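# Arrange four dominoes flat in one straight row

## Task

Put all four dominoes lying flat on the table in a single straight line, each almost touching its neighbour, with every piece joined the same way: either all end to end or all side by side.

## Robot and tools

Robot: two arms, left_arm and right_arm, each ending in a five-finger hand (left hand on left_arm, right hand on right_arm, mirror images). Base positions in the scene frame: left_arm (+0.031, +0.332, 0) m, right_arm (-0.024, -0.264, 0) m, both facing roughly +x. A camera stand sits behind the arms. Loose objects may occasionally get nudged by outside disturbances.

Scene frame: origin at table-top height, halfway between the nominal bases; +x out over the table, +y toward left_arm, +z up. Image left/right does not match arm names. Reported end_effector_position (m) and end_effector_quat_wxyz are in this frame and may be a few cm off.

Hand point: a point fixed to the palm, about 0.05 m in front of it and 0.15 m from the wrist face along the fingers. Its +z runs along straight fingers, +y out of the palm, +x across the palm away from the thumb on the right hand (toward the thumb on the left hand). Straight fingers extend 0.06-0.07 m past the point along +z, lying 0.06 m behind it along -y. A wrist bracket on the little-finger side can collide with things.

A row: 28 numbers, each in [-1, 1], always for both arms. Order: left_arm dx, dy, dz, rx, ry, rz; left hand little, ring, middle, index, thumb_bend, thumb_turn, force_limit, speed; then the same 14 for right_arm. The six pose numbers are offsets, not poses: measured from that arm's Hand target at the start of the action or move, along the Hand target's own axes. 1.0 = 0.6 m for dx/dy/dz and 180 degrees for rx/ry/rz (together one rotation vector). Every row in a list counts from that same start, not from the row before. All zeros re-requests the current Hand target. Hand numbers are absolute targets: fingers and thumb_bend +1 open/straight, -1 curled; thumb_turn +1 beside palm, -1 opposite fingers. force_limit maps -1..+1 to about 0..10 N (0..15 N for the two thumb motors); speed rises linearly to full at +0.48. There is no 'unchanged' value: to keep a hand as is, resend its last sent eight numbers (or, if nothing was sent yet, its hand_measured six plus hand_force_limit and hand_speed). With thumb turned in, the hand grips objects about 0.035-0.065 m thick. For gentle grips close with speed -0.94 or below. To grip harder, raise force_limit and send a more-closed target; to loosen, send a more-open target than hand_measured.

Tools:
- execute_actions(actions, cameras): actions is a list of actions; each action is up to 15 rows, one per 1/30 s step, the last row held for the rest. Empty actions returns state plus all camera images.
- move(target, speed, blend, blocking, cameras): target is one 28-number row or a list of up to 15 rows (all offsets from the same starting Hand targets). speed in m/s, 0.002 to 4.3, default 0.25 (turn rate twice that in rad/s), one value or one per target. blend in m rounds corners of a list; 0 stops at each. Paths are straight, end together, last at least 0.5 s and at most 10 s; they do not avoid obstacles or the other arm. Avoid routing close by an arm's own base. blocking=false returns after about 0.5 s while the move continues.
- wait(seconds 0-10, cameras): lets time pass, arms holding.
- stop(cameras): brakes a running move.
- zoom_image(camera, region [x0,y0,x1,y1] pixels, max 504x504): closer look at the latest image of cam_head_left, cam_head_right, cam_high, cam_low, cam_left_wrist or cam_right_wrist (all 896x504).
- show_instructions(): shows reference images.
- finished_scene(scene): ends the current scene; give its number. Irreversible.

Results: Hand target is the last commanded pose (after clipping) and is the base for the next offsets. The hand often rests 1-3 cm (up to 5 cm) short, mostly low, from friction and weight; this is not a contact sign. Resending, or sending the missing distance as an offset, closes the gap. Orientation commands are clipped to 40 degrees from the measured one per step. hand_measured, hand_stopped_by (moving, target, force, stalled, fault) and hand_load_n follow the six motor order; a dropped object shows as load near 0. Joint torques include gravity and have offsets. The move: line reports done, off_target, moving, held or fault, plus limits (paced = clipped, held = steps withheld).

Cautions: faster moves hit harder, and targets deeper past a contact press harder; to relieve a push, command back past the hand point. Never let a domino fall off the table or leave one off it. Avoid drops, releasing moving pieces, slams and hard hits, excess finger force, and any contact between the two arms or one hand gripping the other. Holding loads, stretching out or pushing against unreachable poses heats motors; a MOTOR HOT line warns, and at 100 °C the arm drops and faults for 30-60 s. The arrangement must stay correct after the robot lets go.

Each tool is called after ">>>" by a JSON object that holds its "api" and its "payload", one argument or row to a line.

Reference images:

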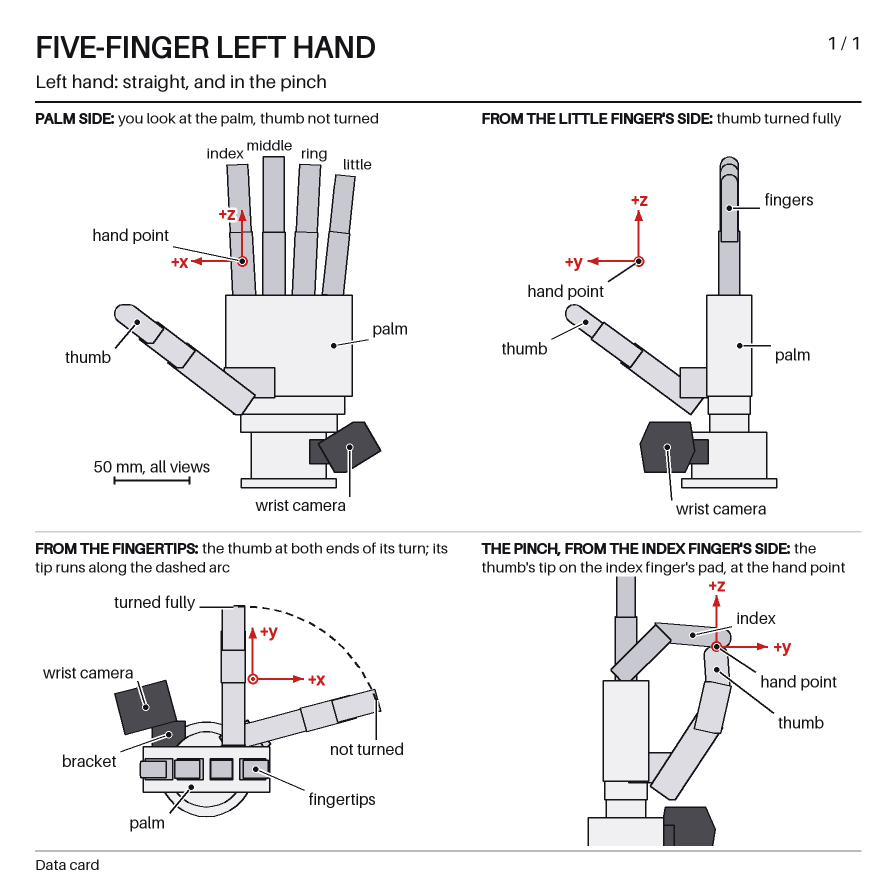

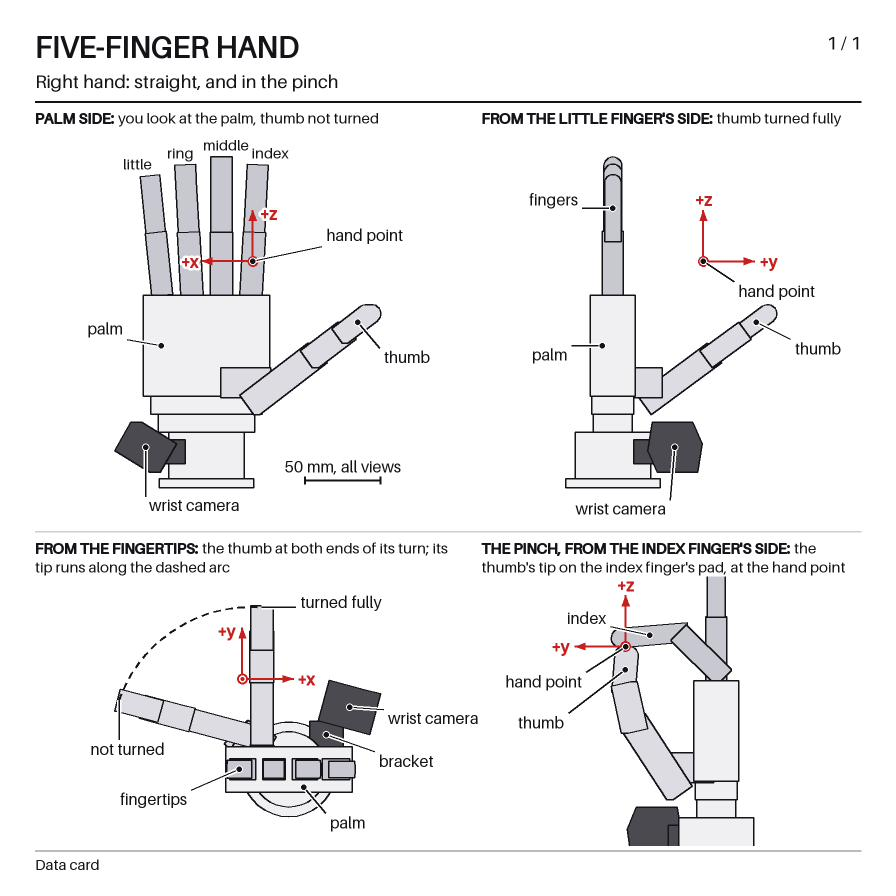

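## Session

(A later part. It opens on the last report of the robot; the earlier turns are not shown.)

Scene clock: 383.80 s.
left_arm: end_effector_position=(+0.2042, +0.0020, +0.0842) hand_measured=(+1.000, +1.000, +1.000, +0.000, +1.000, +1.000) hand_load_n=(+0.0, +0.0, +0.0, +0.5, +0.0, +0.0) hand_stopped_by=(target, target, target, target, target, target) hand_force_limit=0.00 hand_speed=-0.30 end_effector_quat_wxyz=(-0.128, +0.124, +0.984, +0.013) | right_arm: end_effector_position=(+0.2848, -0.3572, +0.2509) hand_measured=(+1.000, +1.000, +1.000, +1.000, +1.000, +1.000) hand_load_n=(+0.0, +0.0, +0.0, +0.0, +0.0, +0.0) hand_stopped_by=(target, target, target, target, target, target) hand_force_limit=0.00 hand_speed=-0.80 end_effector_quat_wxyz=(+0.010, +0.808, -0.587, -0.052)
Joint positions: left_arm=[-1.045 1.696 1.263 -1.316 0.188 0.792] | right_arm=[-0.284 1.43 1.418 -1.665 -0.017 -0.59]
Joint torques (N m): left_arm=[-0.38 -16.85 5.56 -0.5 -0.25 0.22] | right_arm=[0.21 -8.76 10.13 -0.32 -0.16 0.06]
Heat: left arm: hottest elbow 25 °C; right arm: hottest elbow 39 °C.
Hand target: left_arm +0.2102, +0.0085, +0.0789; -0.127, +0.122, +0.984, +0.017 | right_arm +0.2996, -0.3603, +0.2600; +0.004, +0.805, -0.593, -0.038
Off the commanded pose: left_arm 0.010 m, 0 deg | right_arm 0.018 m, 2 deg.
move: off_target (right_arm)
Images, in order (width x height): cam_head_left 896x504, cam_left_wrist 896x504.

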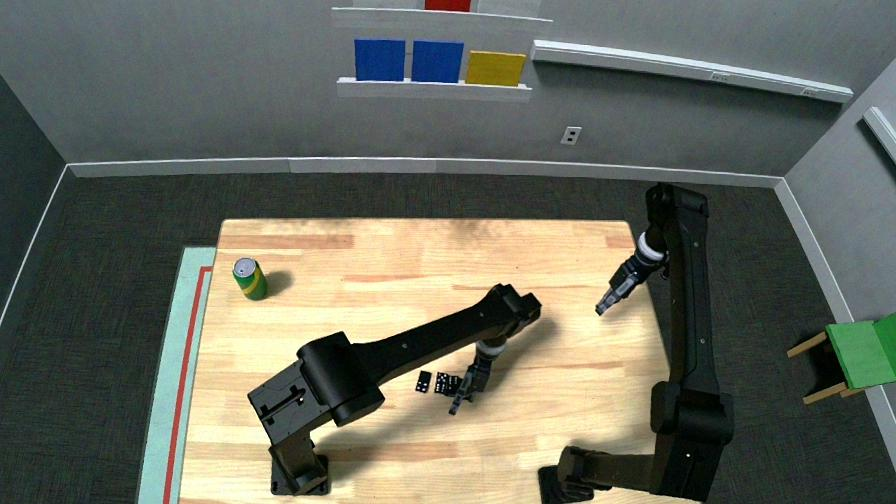

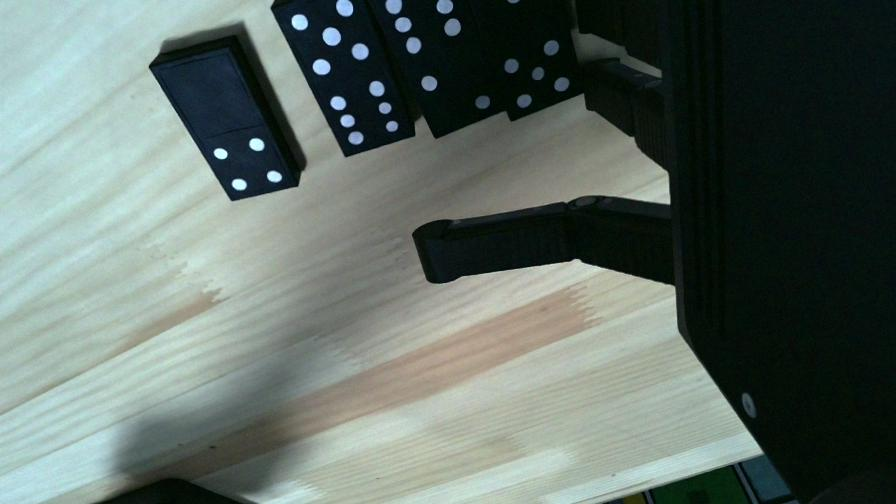

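>>> {"api": "move", "payload": {
  "target": [0,0.035,0,0,0,0,1,1,1,0,1,1,0,-0.3,0,0,0,0,0,0,1,1,1,1,1,1,0,-0.8],
  "speed": 0.05,
  "cameras": ["cam_left_wrist"]
}}

>>> {"api": "zoom_image", "payload": {
  "camera": "cam_left_wrist",
  "region": [200, 0, 600, 210]
}}

Scene clock: 389.30 s.
left_arm: end_effector_position=(+0.2096, +0.0221, +0.0839) hand_measured=(+1.000, +1.000, +1.000, +0.000, +1.000, +1.000) hand_load_n=(+0.0, +0.0, +0.0, +0.0, +0.0, +0.0) hand_stopped_by=(target, target, target, target, target, target) hand_force_limit=0.00 hand_speed=-0.30 end_effector_quat_wxyz=(-0.128, +0.124, +0.984, +0.013) | right_arm: end_effector_position=(+0.2848, -0.3572, +0.2509) hand_measured=(+1.000, +1.000, +1.000, +1.000, +1.000, +1.000) hand_load_n=(+0.0, +0.0, +0.0, +0.0, +0.0, +0.0) hand_stopped_by=(target, target, target, target, target, target) hand_force_limit=0.00 hand_speed=-0.80 end_effector_quat_wxyz=(+0.010, +0.808, -0.587, -0.052)
Joint positions: left_arm=[-1.013 1.663 1.219 -1.31 0.182 0.825] | right_arm=[-0.284 1.43 1.418 -1.665 -0.017 -0.59]
Joint torques (N m): left_arm=[-0.26 -16.5 5.41 -0.69 -0.31 0.11] | right_arm=[0.15 -8.76 10.18 -0.27 -0.16 0.05]
Heat: left arm: hottest elbow 25 °C; right arm: hottest elbow 39 °C.
Hand target: left_arm +0.2154, +0.0288, +0.0790; -0.127, +0.121, +0.984, +0.017 | right_arm +0.2996, -0.3603, +0.2600; +0.004, +0.805, -0.593, -0.038
Off the commanded pose: left_arm 0.010 m, 1 deg | right_arm 0.018 m, 2 deg.
move: off_target (right_arm)
Images, in order (width x height): cam_left_wrist 896x504.

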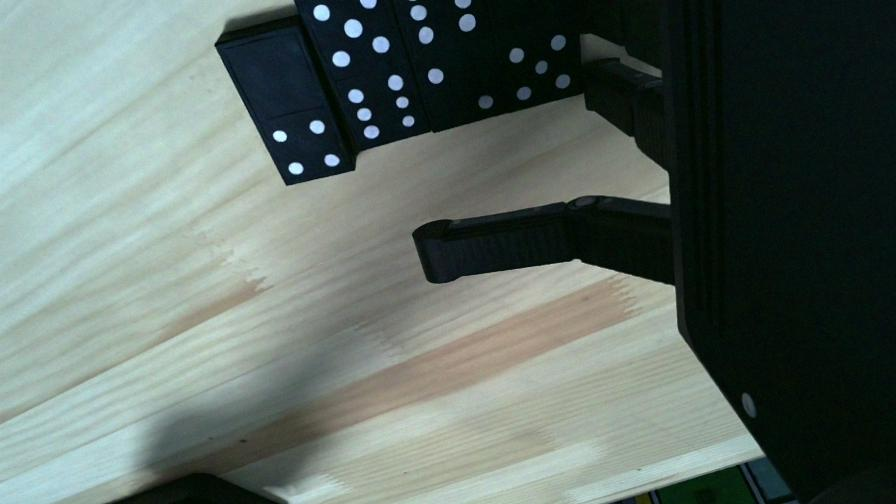

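Scaled by 1.260 from the camera's 896x504 image, which has a finer 1280x720 frame.

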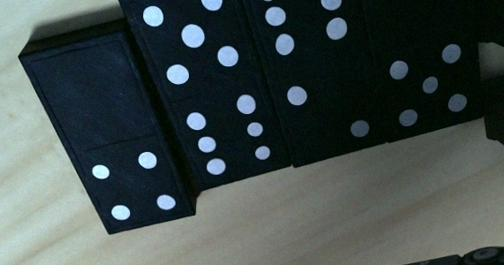

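>>> {"api": "move", "payload": {
  "target": [0,0.0108,0,0,0,0,1,1,1,0,1,1,0,-0.3,0,0,0,0,0,0,1,1,1,1,1,1,0,-0.8],
  "speed": 0.05,
  "cameras": ["cam_left_wrist"]
}}

>>> {"api": "zoom_image", "payload": {
  "camera": "cam_left_wrist",
  "region": [200, 0, 600, 210]
}}

Scene clock: 392.93 s.
left_arm: end_effector_position=(+0.2112, +0.0278, +0.0838) hand_measured=(+1.000, +1.000, +1.000, +0.000, +1.000, +1.000) hand_load_n=(+0.0, +0.0, +0.0, +0.0, -0.5, +0.0) hand_stopped_by=(target, target, target, target, target, target) hand_force_limit=0.00 hand_speed=-0.30 end_effector_quat_wxyz=(-0.128, +0.124, +0.984, +0.012) | right_arm: end_effector_position=(+0.2848, -0.3572, +0.2509) hand_measured=(+1.000, +1.000, +1.000, +1.000, +1.000, +1.000) hand_load_n=(+0.0, +0.0, +0.0, +0.0, -0.5, +0.0) hand_stopped_by=(target, target, target, target, target, target) hand_force_limit=0.00 hand_speed=-0.80 end_effector_quat_wxyz=(+0.010, +0.808, -0.587, -0.052)
Joint positions: left_arm=[-1.003 1.654 1.206 -1.308 0.181 0.836] | right_arm=[-0.284 1.43 1.418 -1.665 -0.017 -0.59]
Joint torques (N m): left_arm=[-0.09 -15.38 5.45 -0.73 -0.28 0.17] | right_arm=[0.15 -8.59 10.19 -0.21 -0.17 0.05]
Heat: left arm: hottest elbow 24 °C; right arm: hottest elbow 39 °C.
Hand target: left_arm +0.2169, +0.0350, +0.0790; -0.126, +0.122, +0.984, +0.016 | right_arm +0.2996, -0.3603, +0.2600; +0.004, +0.805, -0.593, -0.038
Off the commanded pose: left_arm 0.010 m, 1 deg | right_arm 0.018 m, 2 deg.
move: off_target (right_arm)
Images, in order (width x height): cam_left_wrist 896x504.

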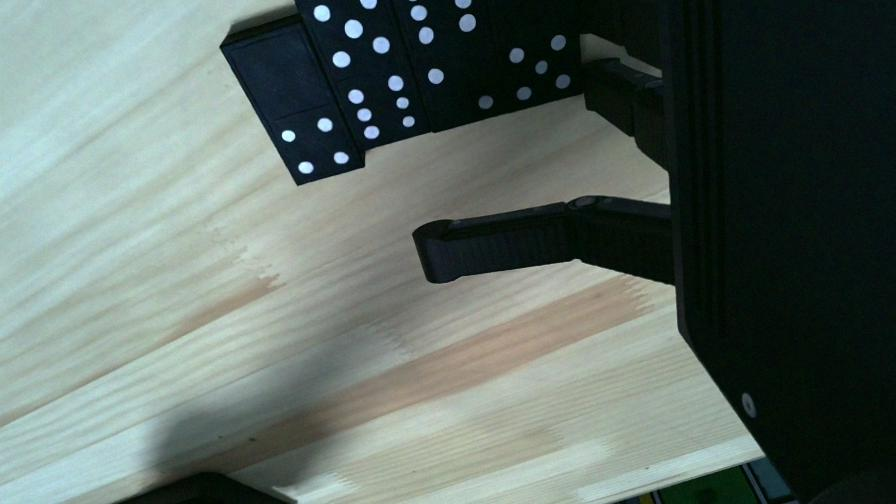

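Scaled by 1.260 from the camera's 896x504 image, which has a finer 1280x720 frame.

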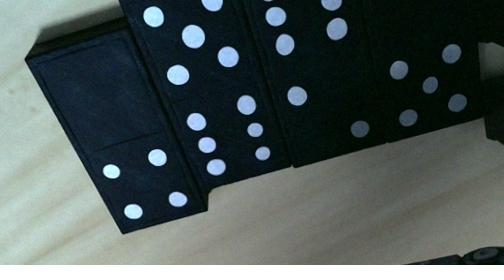

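>>> {"api": "move", "payload": {
  "target": [
    [0,-0.03,0,0,0,0,1,1,1,0,1,1,0,-0.3,0,0,0,0,0,0,1,1,1,1,1,1,0,-0.8],
    [0.025,-0.03,-0.097,0,0,0,1,1,1,0,1,1,0,-0.3,0,0,0,0,0,0,1,1,1,1,1,1,0,-0.8],
    [-0.0242,-0.157,-0.0855,0.1295,0,-0.4975,1,1,1,0,1,1,0,-0.3,0,0,0,0,0,0,1,1,1,1,1,1,0,-0.8],
    [-0.0435,-0.157,-0.0113,0.1295,0,-0.4975,1,1,1,0,1,1,0,-0.3,0,0,0,0,0,0,1,1,1,1,1,1,0,-0.8]
  ],
  "speed": [0.06,0.15,0.35,0.12],
  "blend": [0,0.01,0,0],
  "cameras": ["cam_left_wrist","cam_head_left"]
}}

>>> {"api": "zoom_image", "payload": {
  "camera": "cam_head_left",
  "region": [410, 355, 470, 415]
}}

Scene clock: 412.00 s.
left_arm: end_effector_position=(+0.2193, -0.0594, +0.0853) hand_measured=(+1.000, +1.000, +1.000, +0.000, +1.000, +1.000) hand_load_n=(+0.0, -0.5, +0.0, +0.0, +0.0, +0.0) hand_stopped_by=(target, target, target, target, target, target) hand_force_limit=0.00 hand_speed=-0.30 end_effector_quat_wxyz=(-0.099, -0.624, +0.771, -0.081) | right_arm: end_effector_position=(+0.2848, -0.3572, +0.2509) hand_measured=(+1.000, +1.000, +1.000, +1.000, +1.000, +1.000) hand_load_n=(+0.0, +0.0, +0.0, +0.0, -0.5, +0.0) hand_stopped_by=(target, target, target, target, target, target) hand_force_limit=0.00 hand_speed=-0.80 end_effector_quat_wxyz=(+0.010, +0.808, -0.587, -0.052)
Joint positions: left_arm=[-0.892 1.512 1.038 -0.932 0.197 -0.698] | right_arm=[-0.284 1.43 1.418 -1.665 -0.017 -0.59]
Joint torques (N m): left_arm=[-2.49 -12.75 6.87 0.35 0.1 -0.1] | right_arm=[0.15 -9.05 10.24 -0.23 -0.17 0.04]
Heat: left arm: hottest elbow 24 °C; right arm: hottest elbow 39 °C.
Hand target: left_arm +0.2201, -0.0628, +0.0788; -0.098, -0.627, +0.768, -0.079 | right_arm +0.2996, -0.3603, +0.2600; +0.004, +0.805, -0.593, -0.038
Off the commanded pose: left_arm 0.007 m, 1 deg | right_arm 0.018 m, 2 deg.
move: off_target (right_arm)
Images, in order (width x height): cam_head_left 896x504, cam_left_wrist 896x504.

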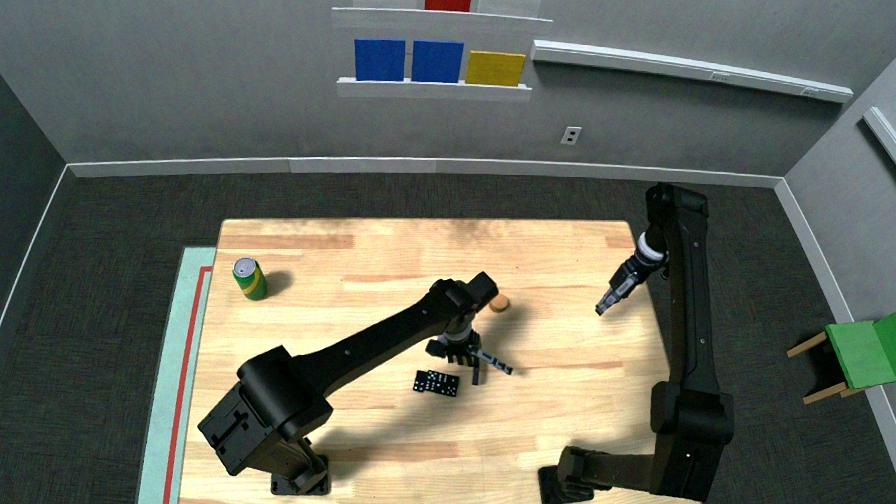

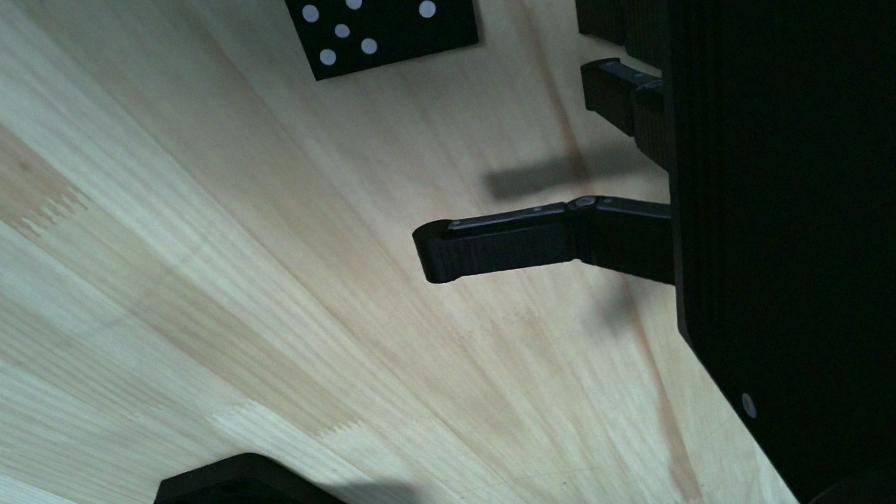

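Scaled by 8.400 from the camera's 896x504 image, which has a finer 1280x720 frame.

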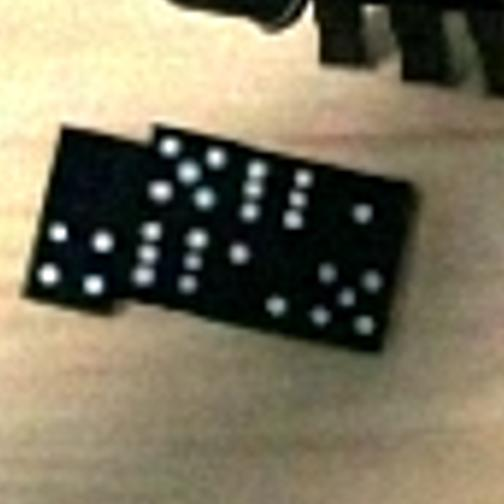

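>>> {"api": "move", "payload": {
  "target": [
    [-0.0581,0.01,-0.0151,0,0,0,1,1,1,0,1,1,0,-0.3,0,0,0,0,0,0,1,1,1,1,1,1,0,-0.8],
    [-0.0581,0.04,-0.0151,0,0,0,1,1,1,0,1,1,0,-0.3,0,0,0,0,0,0,1,1,1,1,1,1,0,-0.8]
  ],
  "speed": [0.15,0.08],
  "cameras": ["cam_left_wrist","cam_head_left"]
}}

>>> {"api": "zoom_image", "payload": {
  "camera": "cam_left_wrist",
  "region": [380, 0, 680, 230]
}}

Scene clock: 428.00 s.
left_arm: end_effector_position=(+0.2099, -0.0239, +0.0838) hand_measured=(+1.000, +1.000, +1.000, +0.000, +1.000, +1.000) hand_load_n=(+0.0, +0.0, +0.0, +0.0, -0.5, +0.0) hand_stopped_by=(target, target, target, target, target, target) hand_force_limit=0.00 hand_speed=-0.30 end_effector_quat_wxyz=(-0.099, -0.626, +0.769, -0.085) | right_arm: end_effector_position=(+0.2848, -0.3572, +0.2509) hand_measured=(+1.000, +1.000, +1.000, +1.000, +1.000, +1.000) hand_load_n=(+0.0, +0.0, +0.0, +0.0, +0.0, +0.0) hand_stopped_by=(target, target, target, target, target, target) hand_force_limit=0.00 hand_speed=-0.80 end_effector_quat_wxyz=(+0.010, +0.808, -0.587, -0.052)
Joint positions: left_arm=[-0.851 1.426 0.94 -0.92 0.205 -0.664] | right_arm=[-0.284 1.43 1.418 -1.665 -0.017 -0.59]
Joint torques (N m): left_arm=[-3.19 -12.75 5.87 -0.09 -0.02 -0.12] | right_arm=[-0.09 -8.76 10.19 -0.25 -0.16 0.04]
Heat: left arm: hottest elbow 24 °C; right arm: hottest elbow 39 °C.
Hand target: left_arm +0.2037, -0.0227, +0.0788; -0.098, -0.627, +0.769, -0.079 | right_arm +0.2996, -0.3603, +0.2600; +0.004, +0.805, -0.593, -0.038
Off the commanded pose: left_arm 0.008 m, 1 deg | right_arm 0.018 m, 2 deg.
move: off_target (right_arm)
Images, in order (width x height): cam_head_left 896x504, cam_left_wrist 896x504.

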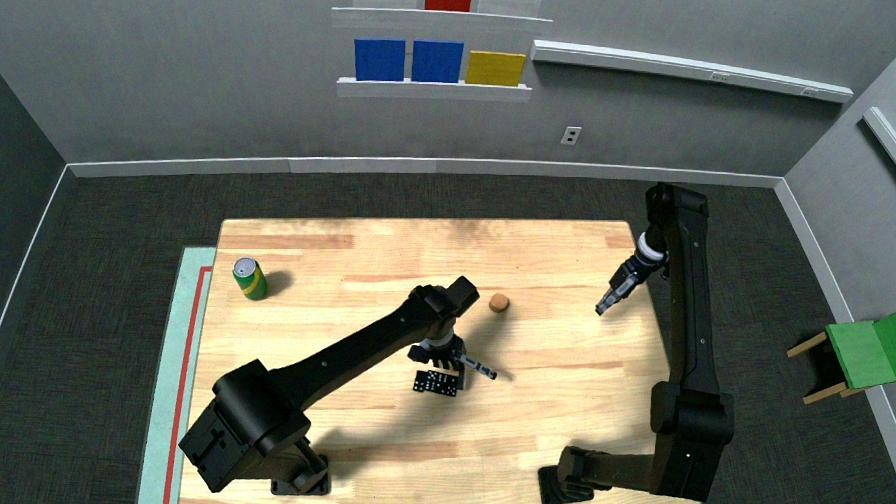

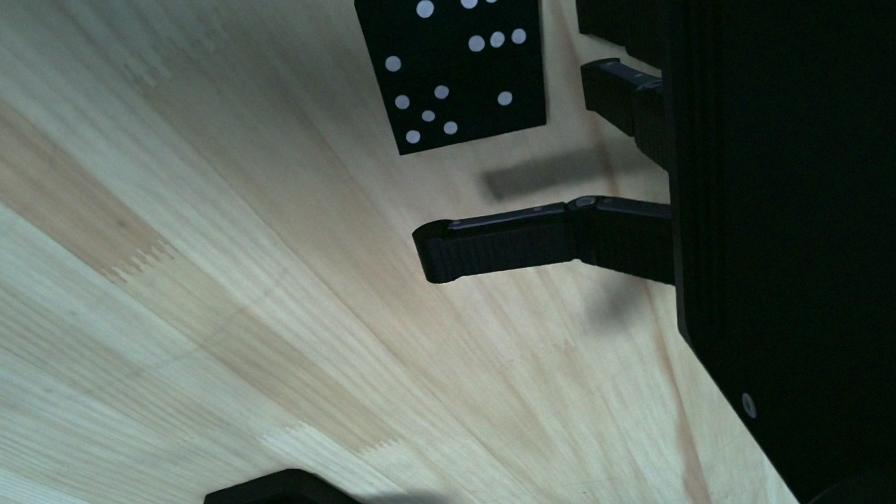

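Scaled by 1.680 from the camera's 896x504 image, which has a finer 1280x720 frame.

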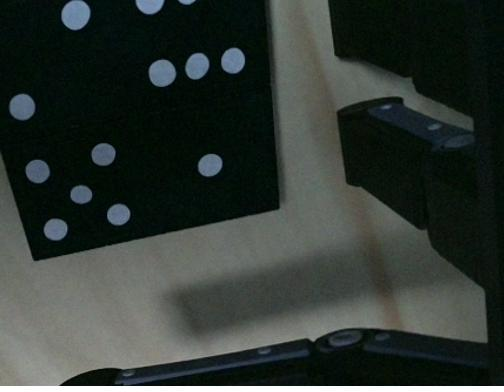

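>>> {"api": "move", "payload": {
  "target": [0,0.0267,0,0,0,0,1,1,1,0,1,1,0,-0.3,0,0,0,0,0,0,1,1,1,1,1,1,0,-0.8],
  "speed": 0.05,
  "cameras": ["cam_left_wrist"]
}}

>>> {"api": "zoom_image", "payload": {
  "camera": "cam_left_wrist",
  "region": [380, 0, 680, 230]
}}

Scene clock: 431.37 s.
left_arm: end_effector_position=(+0.1962, -0.0194, +0.0834) hand_measured=(+1.000, +1.000, +1.000, +0.000, +1.000, +1.000) hand_load_n=(+0.0, +0.0, +0.0, +0.0, +0.0, +0.0) hand_stopped_by=(target, target, target, target, target, target) hand_force_limit=0.00 hand_speed=-0.30 end_effector_quat_wxyz=(-0.097, -0.627, +0.768, -0.085) | right_arm: end_effector_position=(+0.2848, -0.3572, +0.2509) hand_measured=(+1.000, +1.000, +1.000, +1.000, +1.000, +1.000) hand_load_n=(+0.0, +0.0, +0.0, +0.0, +0.0, +0.0) hand_stopped_by=(target, target, target, target, target, target) hand_force_limit=0.00 hand_speed=-0.80 end_effector_quat_wxyz=(+0.010, +0.808, -0.587, -0.052)
Joint positions: left_arm=[-0.873 1.393 0.906 -0.914 0.197 -0.688] | right_arm=[-0.284 1.43 1.418 -1.665 -0.017 -0.59]
Joint torques (N m): left_arm=[-2.96 -12.57 5.94 -0.05 0.2 -0.12] | right_arm=[-0.03 -9.17 10.22 -0.28 -0.17 0.05]
Heat: left arm: hottest elbow 24 °C; right arm: hottest elbow 40 °C.
Hand target: left_arm +0.1882, -0.0195, +0.0789; -0.098, -0.627, +0.769, -0.079 | right_arm +0.2996, -0.3603, +0.2600; +0.004, +0.805, -0.593, -0.038
Off the commanded pose: left_arm 0.009 m, 1 deg | right_arm 0.018 m, 2 deg.
move: off_target (right_arm)
Images, in order (width x height): cam_left_wrist 896x504.

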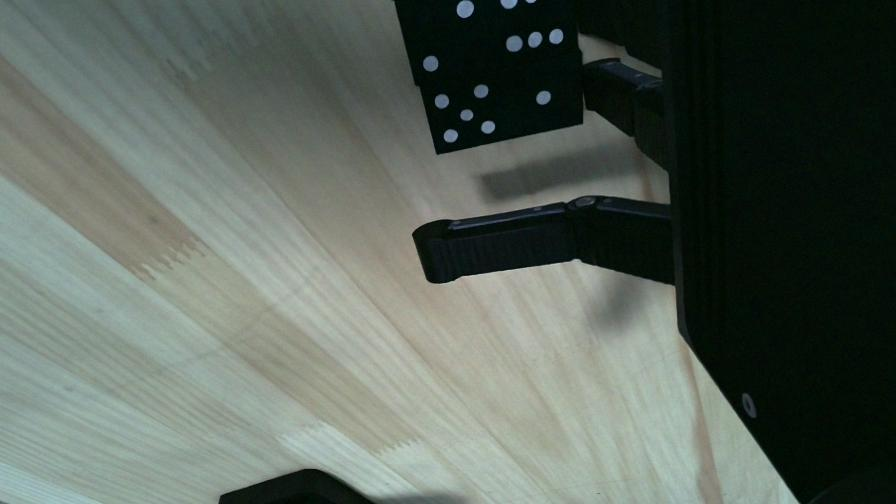

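Scaled by 1.680 from the camera's 896x504 image, which has a finer 1280x720 frame.

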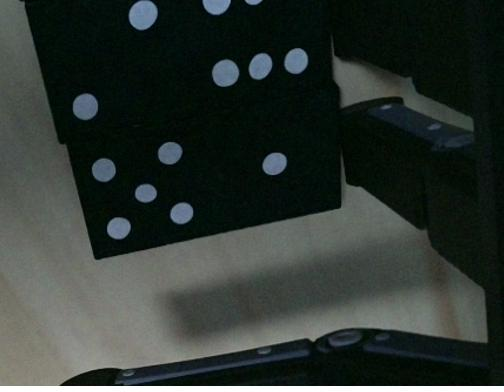

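>>> {"api": "move", "payload": {
  "target": [
    [0,-0.0167,0,-0.0042,0,0.0161,1,1,1,0,1,1,0,-0.3,0,0,0,0,0,0,1,1,1,1,1,1,0,-0.8],
    [0,0.0067,0,-0.0042,0,0.0161,1,1,1,0,1,1,0,-0.3,0,0,0,0,0,0,1,1,1,1,1,1,0,-0.8]
  ],
  "speed": [0.05,0.05],
  "cameras": ["cam_left_wrist"]
}}

>>> {"api": "zoom_image", "payload": {
  "camera": "cam_left_wrist",
  "region": [380, 0, 680, 230]
}}

Scene clock: 443.87 s.
left_arm: end_effector_position=(+0.1943, -0.0173, +0.0827) hand_measured=(+1.000, +1.000, +1.000, +0.000, +1.000, +1.000) hand_load_n=(+0.0, +0.0, +0.0, +0.0, +0.0, +0.0) hand_stopped_by=(target, target, target, target, target, target) hand_force_limit=0.00 hand_speed=-0.30 end_effector_quat_wxyz=(-0.097, -0.611, +0.781, -0.086) | right_arm: end_effector_position=(+0.2848, -0.3572, +0.2509) hand_measured=(+1.000, +1.000, +1.000, +1.000, +1.000, +1.000) hand_load_n=(+0.0, +0.0, +0.0, +0.0, +0.0, +0.0) hand_stopped_by=(target, target, target, target, target, target) hand_force_limit=0.00 hand_speed=-0.80 end_effector_quat_wxyz=(+0.010, +0.808, -0.587, -0.052)
Joint positions: left_arm=[-0.876 1.393 0.906 -0.915 0.199 -0.649] | right_arm=[-0.284 1.43 1.418 -1.665 -0.017 -0.59]
Joint torques (N m): left_arm=[-3.55 -11.75 6.37 -0.34 0.34 -0.08] | right_arm=[-0.03 -9 10.14 -0.28 -0.18 0.03]
Heat: left arm: hottest elbow 24 °C; right arm: hottest elbow 40 °C.
Hand target: left_arm +0.1842, -0.0187, +0.0789; -0.100, -0.607, +0.785, -0.077 | right_arm +0.2996, -0.3603, +0.2600; +0.004, +0.805, -0.593, -0.038
Off the commanded pose: left_arm 0.011 m, 1 deg | right_arm 0.018 m, 2 deg.
move: off_target (left_arm, right_arm)
Images, in order (width x height): cam_left_wrist 896x504.

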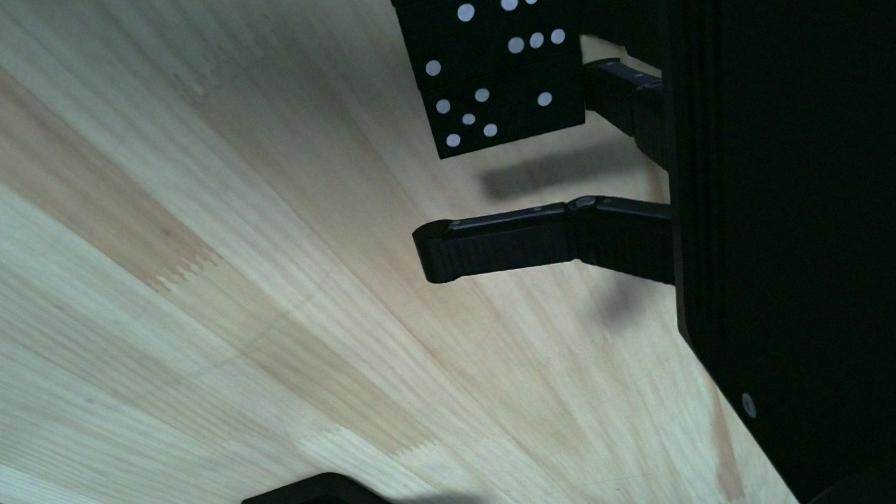

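Scaled by 1.680 from the camera's 896x504 image, which has a finer 1280x720 frame.

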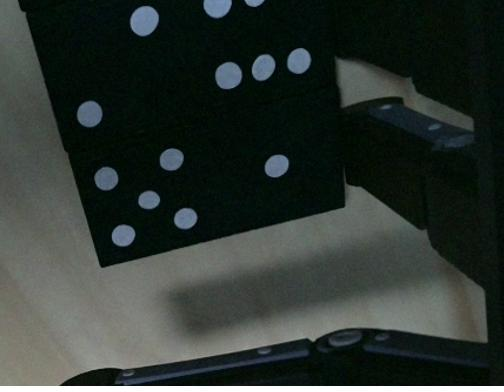

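>>> {"api": "move", "payload": {
  "target": [0,0.0045,0,0,0,0,1,1,1,0,1,1,0,-0.3,0,0,0,0,0,0,1,1,1,1,1,1,0,-0.8],
  "speed": 0.05,
  "cameras": ["cam_left_wrist"]
}}

>>> {"api": "move", "payload": {
  "target": [
    [0,-0.04,0,0,0,0,1,1,1,0,1,1,0,-0.3,0,0,0,0,0,0,1,1,1,1,1,1,0,-0.8],
    [0.025,-0.05,-0.097,0,0,0,1,1,1,0,1,1,0,-0.3,0,0,0,0,0,0,1,1,1,1,1,1,0,-0.8],
    [-0.12,-0.06,-0.135,0,0,0,1,1,1,0,1,1,0,-0.3,0,0,0,0,0,0,1,1,1,1,1,1,0,-0.8]
  ],
  "speed": [0.05,0.12,0.35],
  "cameras": ["cam_head_left"]
}}

>>> {"api": "zoom_image", "payload": {
  "camera": "cam_head_left",
  "region": [410, 355, 470, 415]
}}

Scene clock: 448.53 s.
left_arm: end_effector_position=(+0.1920, -0.0184, +0.0830) hand_measured=(+1.000, +1.000, +1.000, +0.000, +1.000, +1.000) hand_load_n=(+0.0, +0.0, +0.0, +0.0, -0.5, +0.0) hand_stopped_by=(target, target, target, target, target, target) hand_force_limit=0.00 hand_speed=-0.30 end_effector_quat_wxyz=(-0.097, -0.608, +0.783, -0.086) | right_arm: end_effector_position=(+0.2848, -0.3572, +0.2509) hand_measured=(+1.000, +1.000, +1.000, +1.000, +1.000, +1.000) hand_load_n=(+0.0, +0.0, +0.0, +0.0, +0.0, +0.0) hand_stopped_by=(target, target, target, target, target, target) hand_force_limit=0.00 hand_speed=-0.80 end_effector_quat_wxyz=(+0.010, +0.808, -0.587, -0.052)
Joint positions: left_arm=[-0.882 1.393 0.906 -0.915 0.199 -0.649] | right_arm=[-0.284 1.43 1.418 -1.665 -0.017 -0.59]
Joint torques (N m): left_arm=[-3.25 -12.28 6 -0.54 0.37 -0.11] | right_arm=[0.03 -8.88 10.13 -0.25 -0.16 0.04]
Heat: left arm: hottest elbow 23 °C; right arm: hottest elbow 40 °C.
Hand target: left_arm +0.1815, -0.0181, +0.0790; -0.100, -0.607, +0.785, -0.077 | right_arm +0.2996, -0.3603, +0.2600; +0.004, +0.805, -0.593, -0.038
Off the commanded pose: left_arm 0.011 m, 1 deg | right_arm 0.018 m, 2 deg.
move: off_target (left_arm, right_arm)
Images, in order (width x height): cam_left_wrist 896x504.

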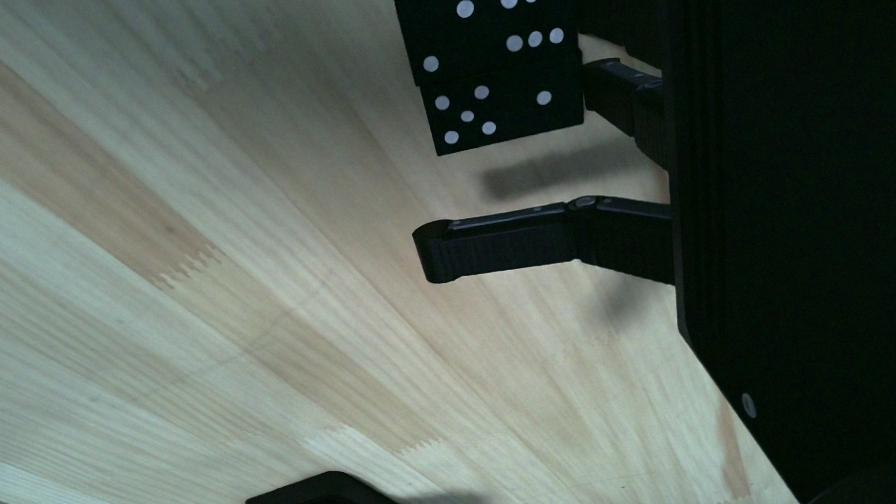

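Scene clock: 451.70 s.
left_arm: end_effector_position=(+0.2384, +0.0553, +0.1376) hand_measured=(+1.000, +1.000, +1.000, +0.000, +1.000, +1.000) hand_load_n=(+0.0, +0.0, +0.0, +0.0, +0.0, +0.0) hand_stopped_by=(target, target, target, target, target, target) hand_force_limit=0.00 hand_speed=-0.30 end_effector_quat_wxyz=(-0.099, -0.607, +0.784, -0.077) | right_arm: end_effector_position=(+0.2848, -0.3572, +0.2509) hand_measured=(+1.000, +1.000, +1.000, +1.000, +1.000, +1.000) hand_load_n=(+0.0, +0.0, +0.0, +0.0, -0.5, +0.0) hand_stopped_by=(target, target, target, target, target, target) hand_force_limit=0.00 hand_speed=-0.80 end_effector_quat_wxyz=(+0.010, +0.808, -0.587, -0.052)
Joint positions: left_arm=[-0.647 1.306 0.98 -1.146 0.232 -0.405] | right_arm=[-0.284 1.43 1.418 -1.665 -0.017 -0.59]
Joint torques (N m): left_arm=[-0.67 -12.28 6.99 -0.99 0.34 0.23] | right_arm=[-0.26 -8.59 10.19 -0.32 -0.17 0.05]
Heat: left arm: hottest elbow 24 °C; right arm: hottest elbow 40 °C.
Hand target: left_arm +0.2391, +0.0599, +0.1392; -0.100, -0.607, +0.785, -0.077 | right_arm +0.2996, -0.3603, +0.2600; +0.004, +0.805, -0.593, -0.038
Off the commanded pose: left_arm 0.005 m, 0 deg | right_arm 0.018 m, 2 deg.
move: off_target (right_arm)
Images, in order (width x height): cam_head_left 896x504.

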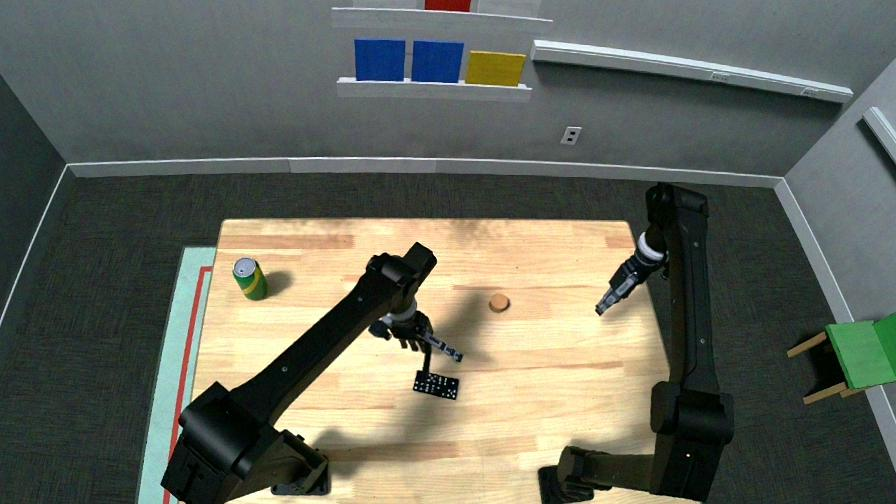

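Scaled by 8.400 from the camera's 896x504 image, which has a finer 1280x720 frame.

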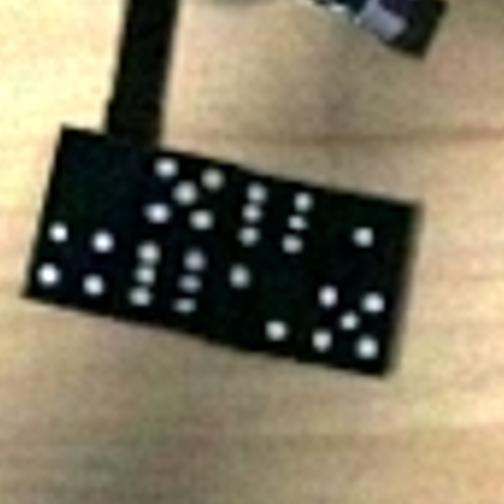

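>>> {"api": "move", "payload": {
  "target": [
    [0.0536,0.0082,0.0139,-0.0008,0,0.0032,1,1,1,0,1,1,0,-0.3,0,0,0,0,0,0,1,1,1,1,1,1,0,-0.8],
    [0.0284,0.0082,0.1107,-0.0008,0,0.0032,1,1,1,0,1,1,0,-0.3,0,0,0,0,0,0,1,1,1,1,1,1,0,-0.8],
    [0.0284,0.0382,0.1107,-0.0008,0,0.0032,1,1,1,0,1,1,0,-0.3,0,0,0,0,0,0,1,1,1,1,1,1,0,-0.8]
  ],
  "speed": [0.25,0.12,0.06],
  "cameras": ["cam_left_wrist"]
}}

>>> {"api": "zoom_image", "payload": {
  "camera": "cam_left_wrist",
  "region": [380, 0, 680, 230]
}}

Scene clock: 472.20 s.
left_arm: end_effector_position=(+0.2153, +0.0347, +0.0828) hand_measured=(+1.000, +1.000, +1.000, +0.000, +1.000, +1.000) hand_load_n=(+0.0, +0.5, +0.0, +0.0, +0.0, +0.0) hand_stopped_by=(target, target, target, target, target, target) hand_force_limit=0.00 hand_speed=-0.30 end_effector_quat_wxyz=(-0.100, -0.602, +0.788, -0.081) | right_arm: end_effector_position=(+0.2848, -0.3572, +0.2509) hand_measured=(+1.000, +1.000, +1.000, +1.000, +1.000, +1.000) hand_load_n=(+0.5, +0.0, +0.0, +0.0, -0.5, +0.0) hand_stopped_by=(target, target, target, target, target, target) hand_force_limit=0.00 hand_speed=-0.80 end_effector_quat_wxyz=(+0.010, +0.808, -0.587, -0.052)
Joint positions: left_arm=[-0.733 1.351 0.866 -0.961 0.226 -0.482] | right_arm=[-0.284 1.43 1.418 -1.665 -0.017 -0.59]
Joint torques (N m): left_arm=[-2.78 -11.93 5.83 -0.23 0.16 -0.13] | right_arm=[0.26 -9 10.17 -0.23 -0.16 0.06]
Heat: left arm: hottest elbow 24 °C; right arm: hottest elbow 40 °C.
Hand target: left_arm +0.2085, +0.0337, +0.0792; -0.101, -0.603, +0.788, -0.076 | right_arm +0.2996, -0.3603, +0.2600; +0.004, +0.805, -0.593, -0.038
Off the commanded pose: left_arm 0.008 m, 1 deg | right_arm 0.018 m, 2 deg.
move: off_target (right_arm)
Images, in order (width x height): cam_left_wrist 896x504.

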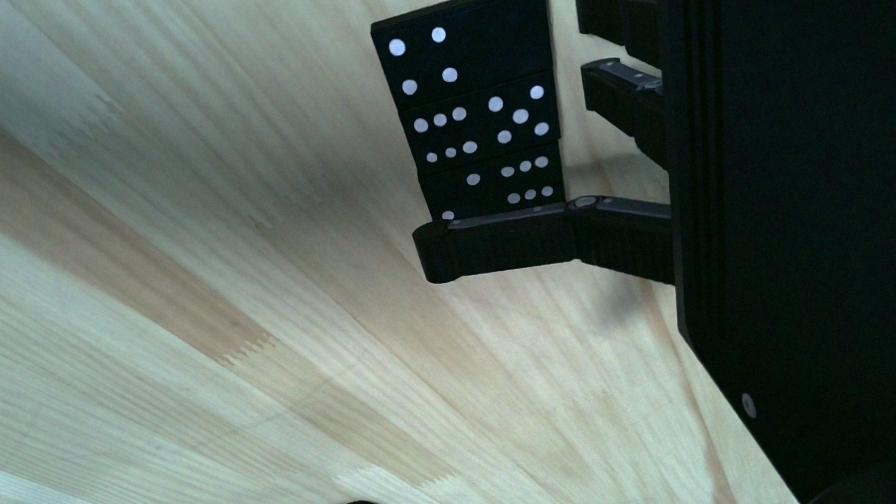

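Scaled by 1.680 from the camera's 896x504 image, which has a finer 1280x720 frame.

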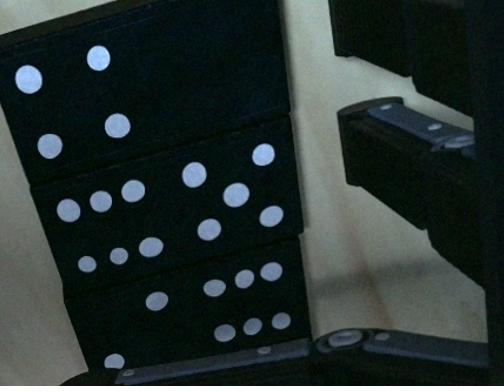

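>>> {"api": "move", "payload": {
  "target": [
    [0.01936,-0.01,0.00504,0,0,0,1,1,1,0,1,1,0,-0.3,0,0,0,0,0,0,1,1,1,1,1,1,0,-0.8],
    [0.01452,0.003,0.00378,0,0,0,1,1,1,0,1,1,0,-0.3,0,0,0,0,0,0,1,1,1,1,1,1,0,-0.8]
  ],
  "speed": [0.05,0.05],
  "cameras": ["cam_left_wrist"]
}}

Scene clock: 492.80 s.
left_arm: end_effector_position=(+0.2114, +0.0302, +0.0824) hand_measured=(+1.000, +1.000, +1.000, +0.000, +1.000, +1.000) hand_load_n=(+0.0, +0.0, +0.0, +0.0, +0.0, +0.0) hand_stopped_by=(target, target, target, target, target, target) hand_force_limit=0.00 hand_speed=-0.30 end_effector_quat_wxyz=(-0.098, -0.605, +0.786, -0.079) | right_arm: end_effector_position=(+0.2848, -0.3572, +0.2509) hand_measured=(+1.000, +1.000, +1.000, +1.000, +1.000, +1.000) hand_load_n=(+0.0, +0.0, +0.0, +0.0, +0.0, +0.5) hand_stopped_by=(target, target, target, target, target, target) hand_force_limit=0.00 hand_speed=-0.80 end_effector_quat_wxyz=(+0.010, +0.808, -0.587, -0.052)
Joint positions: left_arm=[-0.752 1.351 0.866 -0.959 0.218 -0.507] | right_arm=[-0.284 1.43 1.418 -1.665 -0.017 -0.59]
Joint torques (N m): left_arm=[-3.31 -11.16 6.38 0.16 0.33 -0.12] | right_arm=[-0.09 -8.88 10.14 -0.31 -0.17 0.03]
Heat: left arm: hottest elbow 23 °C; right arm: hottest elbow 40 °C.
Hand target: left_arm +0.2045, +0.0255, +0.0792; -0.101, -0.603, +0.788, -0.076 | right_arm +0.2996, -0.3603, +0.2600; +0.004, +0.805, -0.593, -0.038
Off the commanded pose: left_arm 0.009 m, 1 deg | right_arm 0.018 m, 2 deg.
move: off_target (right_arm)
Images, in order (width x height): cam_left_wrist 896x504.

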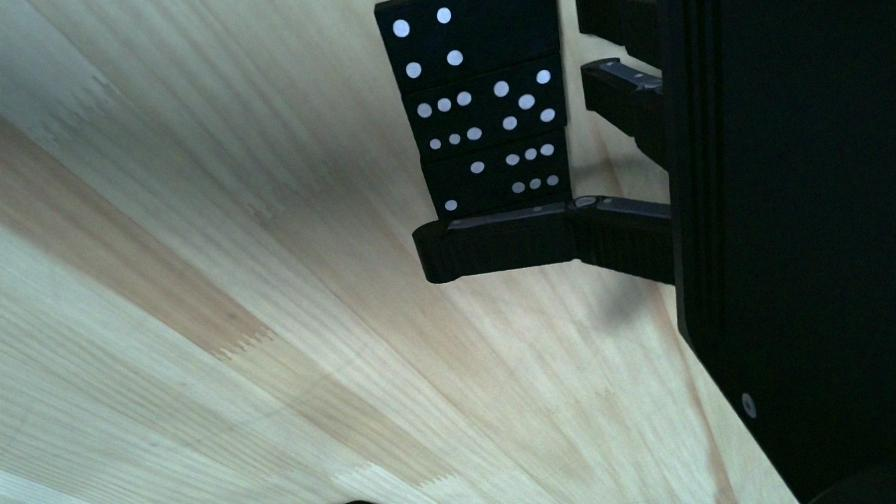

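>>> {"api": "move", "payload": {
  "target": [0,0.01,0,0,0,0,1,1,1,0,1,1,0,-0.3,0,0,0,0,0,0,1,1,1,1,1,1,0,-0.8],
  "speed": 0.05,
  "cameras": ["cam_left_wrist"]
}}

>>> {"api": "zoom_image", "payload": {
  "camera": "cam_left_wrist",
  "region": [360, 0, 660, 230]
}}

Scene clock: 496.90 s.
left_arm: end_effector_position=(+0.2066, +0.0286, +0.0827) hand_measured=(+1.000, +1.000, +1.000, +0.000, +1.000, +1.000) hand_load_n=(+0.0, +0.5, +0.0, +0.0, +0.0, +0.0) hand_stopped_by=(target, target, target, target, target, target) hand_force_limit=0.00 hand_speed=-0.30 end_effector_quat_wxyz=(-0.098, -0.603, +0.787, -0.080) | right_arm: end_effector_position=(+0.2848, -0.3572, +0.2509) hand_measured=(+1.000, +1.000, +1.000, +1.000, +1.000, +1.000) hand_load_n=(+0.0, +0.0, +0.0, +0.0, +0.0, +0.0) hand_stopped_by=(target, target, target, target, target, target) hand_force_limit=0.00 hand_speed=-0.80 end_effector_quat_wxyz=(+0.010, +0.808, -0.587, -0.052)
Joint positions: left_arm=[-0.765 1.343 0.858 -0.954 0.218 -0.516] | right_arm=[-0.284 1.43 1.418 -1.665 -0.017 -0.59]
Joint torques (N m): left_arm=[-3.49 -11.87 5.83 -0.2 0.36 -0.12] | right_arm=[0.15 -8.7 10.18 -0.29 -0.18 0.04]
Heat: left arm: hottest elbow 23 °C; right arm: hottest elbow 40 °C.
Hand target: left_arm +0.1988, +0.0270, +0.0793; -0.101, -0.603, +0.788, -0.076 | right_arm +0.2996, -0.3603, +0.2600; +0.004, +0.805, -0.593, -0.038
Off the commanded pose: left_arm 0.009 m, 1 deg | right_arm 0.018 m, 2 deg.
move: off_target (right_arm)
Images, in order (width x height): cam_left_wrist 896x504.

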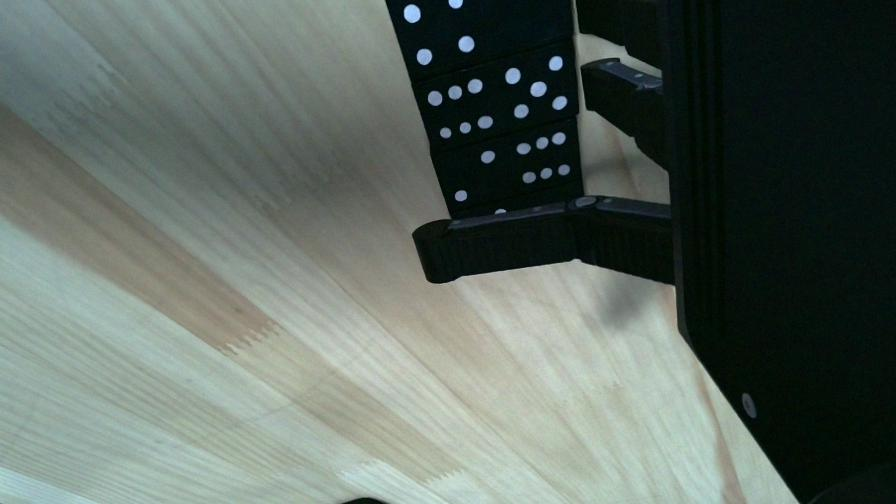

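Scaled by 1.680 from the camera's 896x504 image, which has a finer 1280x720 frame.

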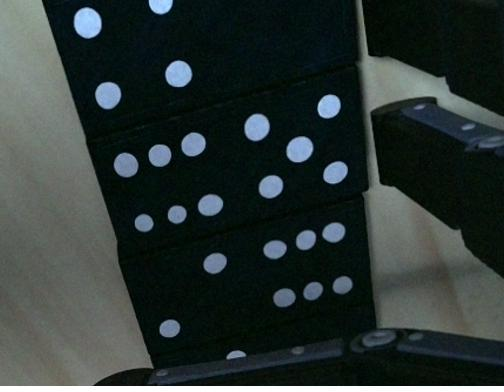

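>>> {"api": "move", "payload": {
  "target": [0,0.006,0,0,0,0,1,1,1,0,1,1,0,-0.3,0,0,0,0,0,0,1,1,1,1,1,1,0,-0.8],
  "speed": 0.05,
  "cameras": ["cam_left_wrist"]
}}

>>> {"api": "zoom_image", "payload": {
  "camera": "cam_left_wrist",
  "region": [360, 0, 660, 230]
}}

Scene clock: 502.03 s.
left_arm: end_effector_position=(+0.2030, +0.0291, +0.0826) hand_measured=(+1.000, +1.000, +1.000, +0.000, +1.000, +1.000) hand_load_n=(+0.0, +0.5, +0.0, +0.0, +0.0, +0.0) hand_stopped_by=(target, target, target, target, target, target) hand_force_limit=0.00 hand_speed=-0.30 end_effector_quat_wxyz=(-0.098, -0.603, +0.787, -0.081) | right_arm: end_effector_position=(+0.2848, -0.3572, +0.2509) hand_measured=(+1.000, +1.000, +1.000, +1.000, +1.000, +1.000) hand_load_n=(+0.0, +0.0, +0.0, +0.0, +0.0, +0.0) hand_stopped_by=(target, target, target, target, target, target) hand_force_limit=0.00 hand_speed=-0.80 end_effector_quat_wxyz=(+0.010, +0.808, -0.587, -0.052)
Joint positions: left_arm=[-0.77 1.335 0.85 -0.953 0.218 -0.521] | right_arm=[-0.284 1.43 1.418 -1.665 -0.017 -0.59]
Joint torques (N m): left_arm=[-3.02 -11.52 5.89 -0.21 0.32 -0.11] | right_arm=[0.15 -8.94 10.14 -0.28 -0.19 0.06]
Heat: left arm: hottest elbow 23 °C; right arm: hottest elbow 40 °C.
Hand target: left_arm +0.1952, +0.0280, +0.0793; -0.101, -0.603, +0.788, -0.076 | right_arm +0.2996, -0.3603, +0.2600; +0.004, +0.805, -0.593, -0.038
Off the commanded pose: left_arm 0.008 m, 1 deg | right_arm 0.018 m, 2 deg.
move: off_target (right_arm)
Images, in order (width x height): cam_left_wrist 896x504.

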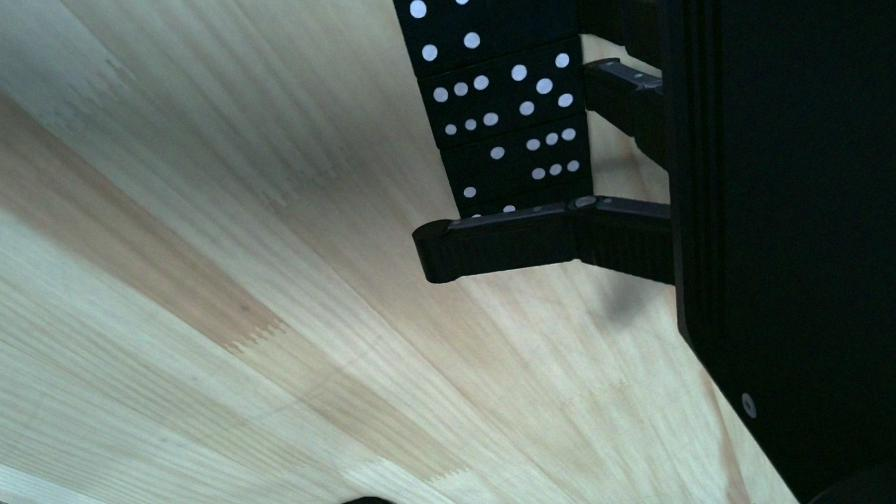

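Scaled by 1.680 from the camera's 896x504 image, which has a finer 1280x720 frame.

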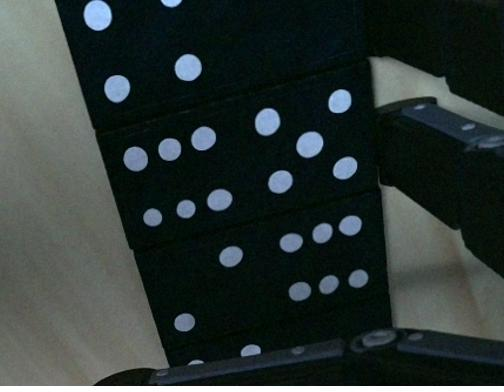

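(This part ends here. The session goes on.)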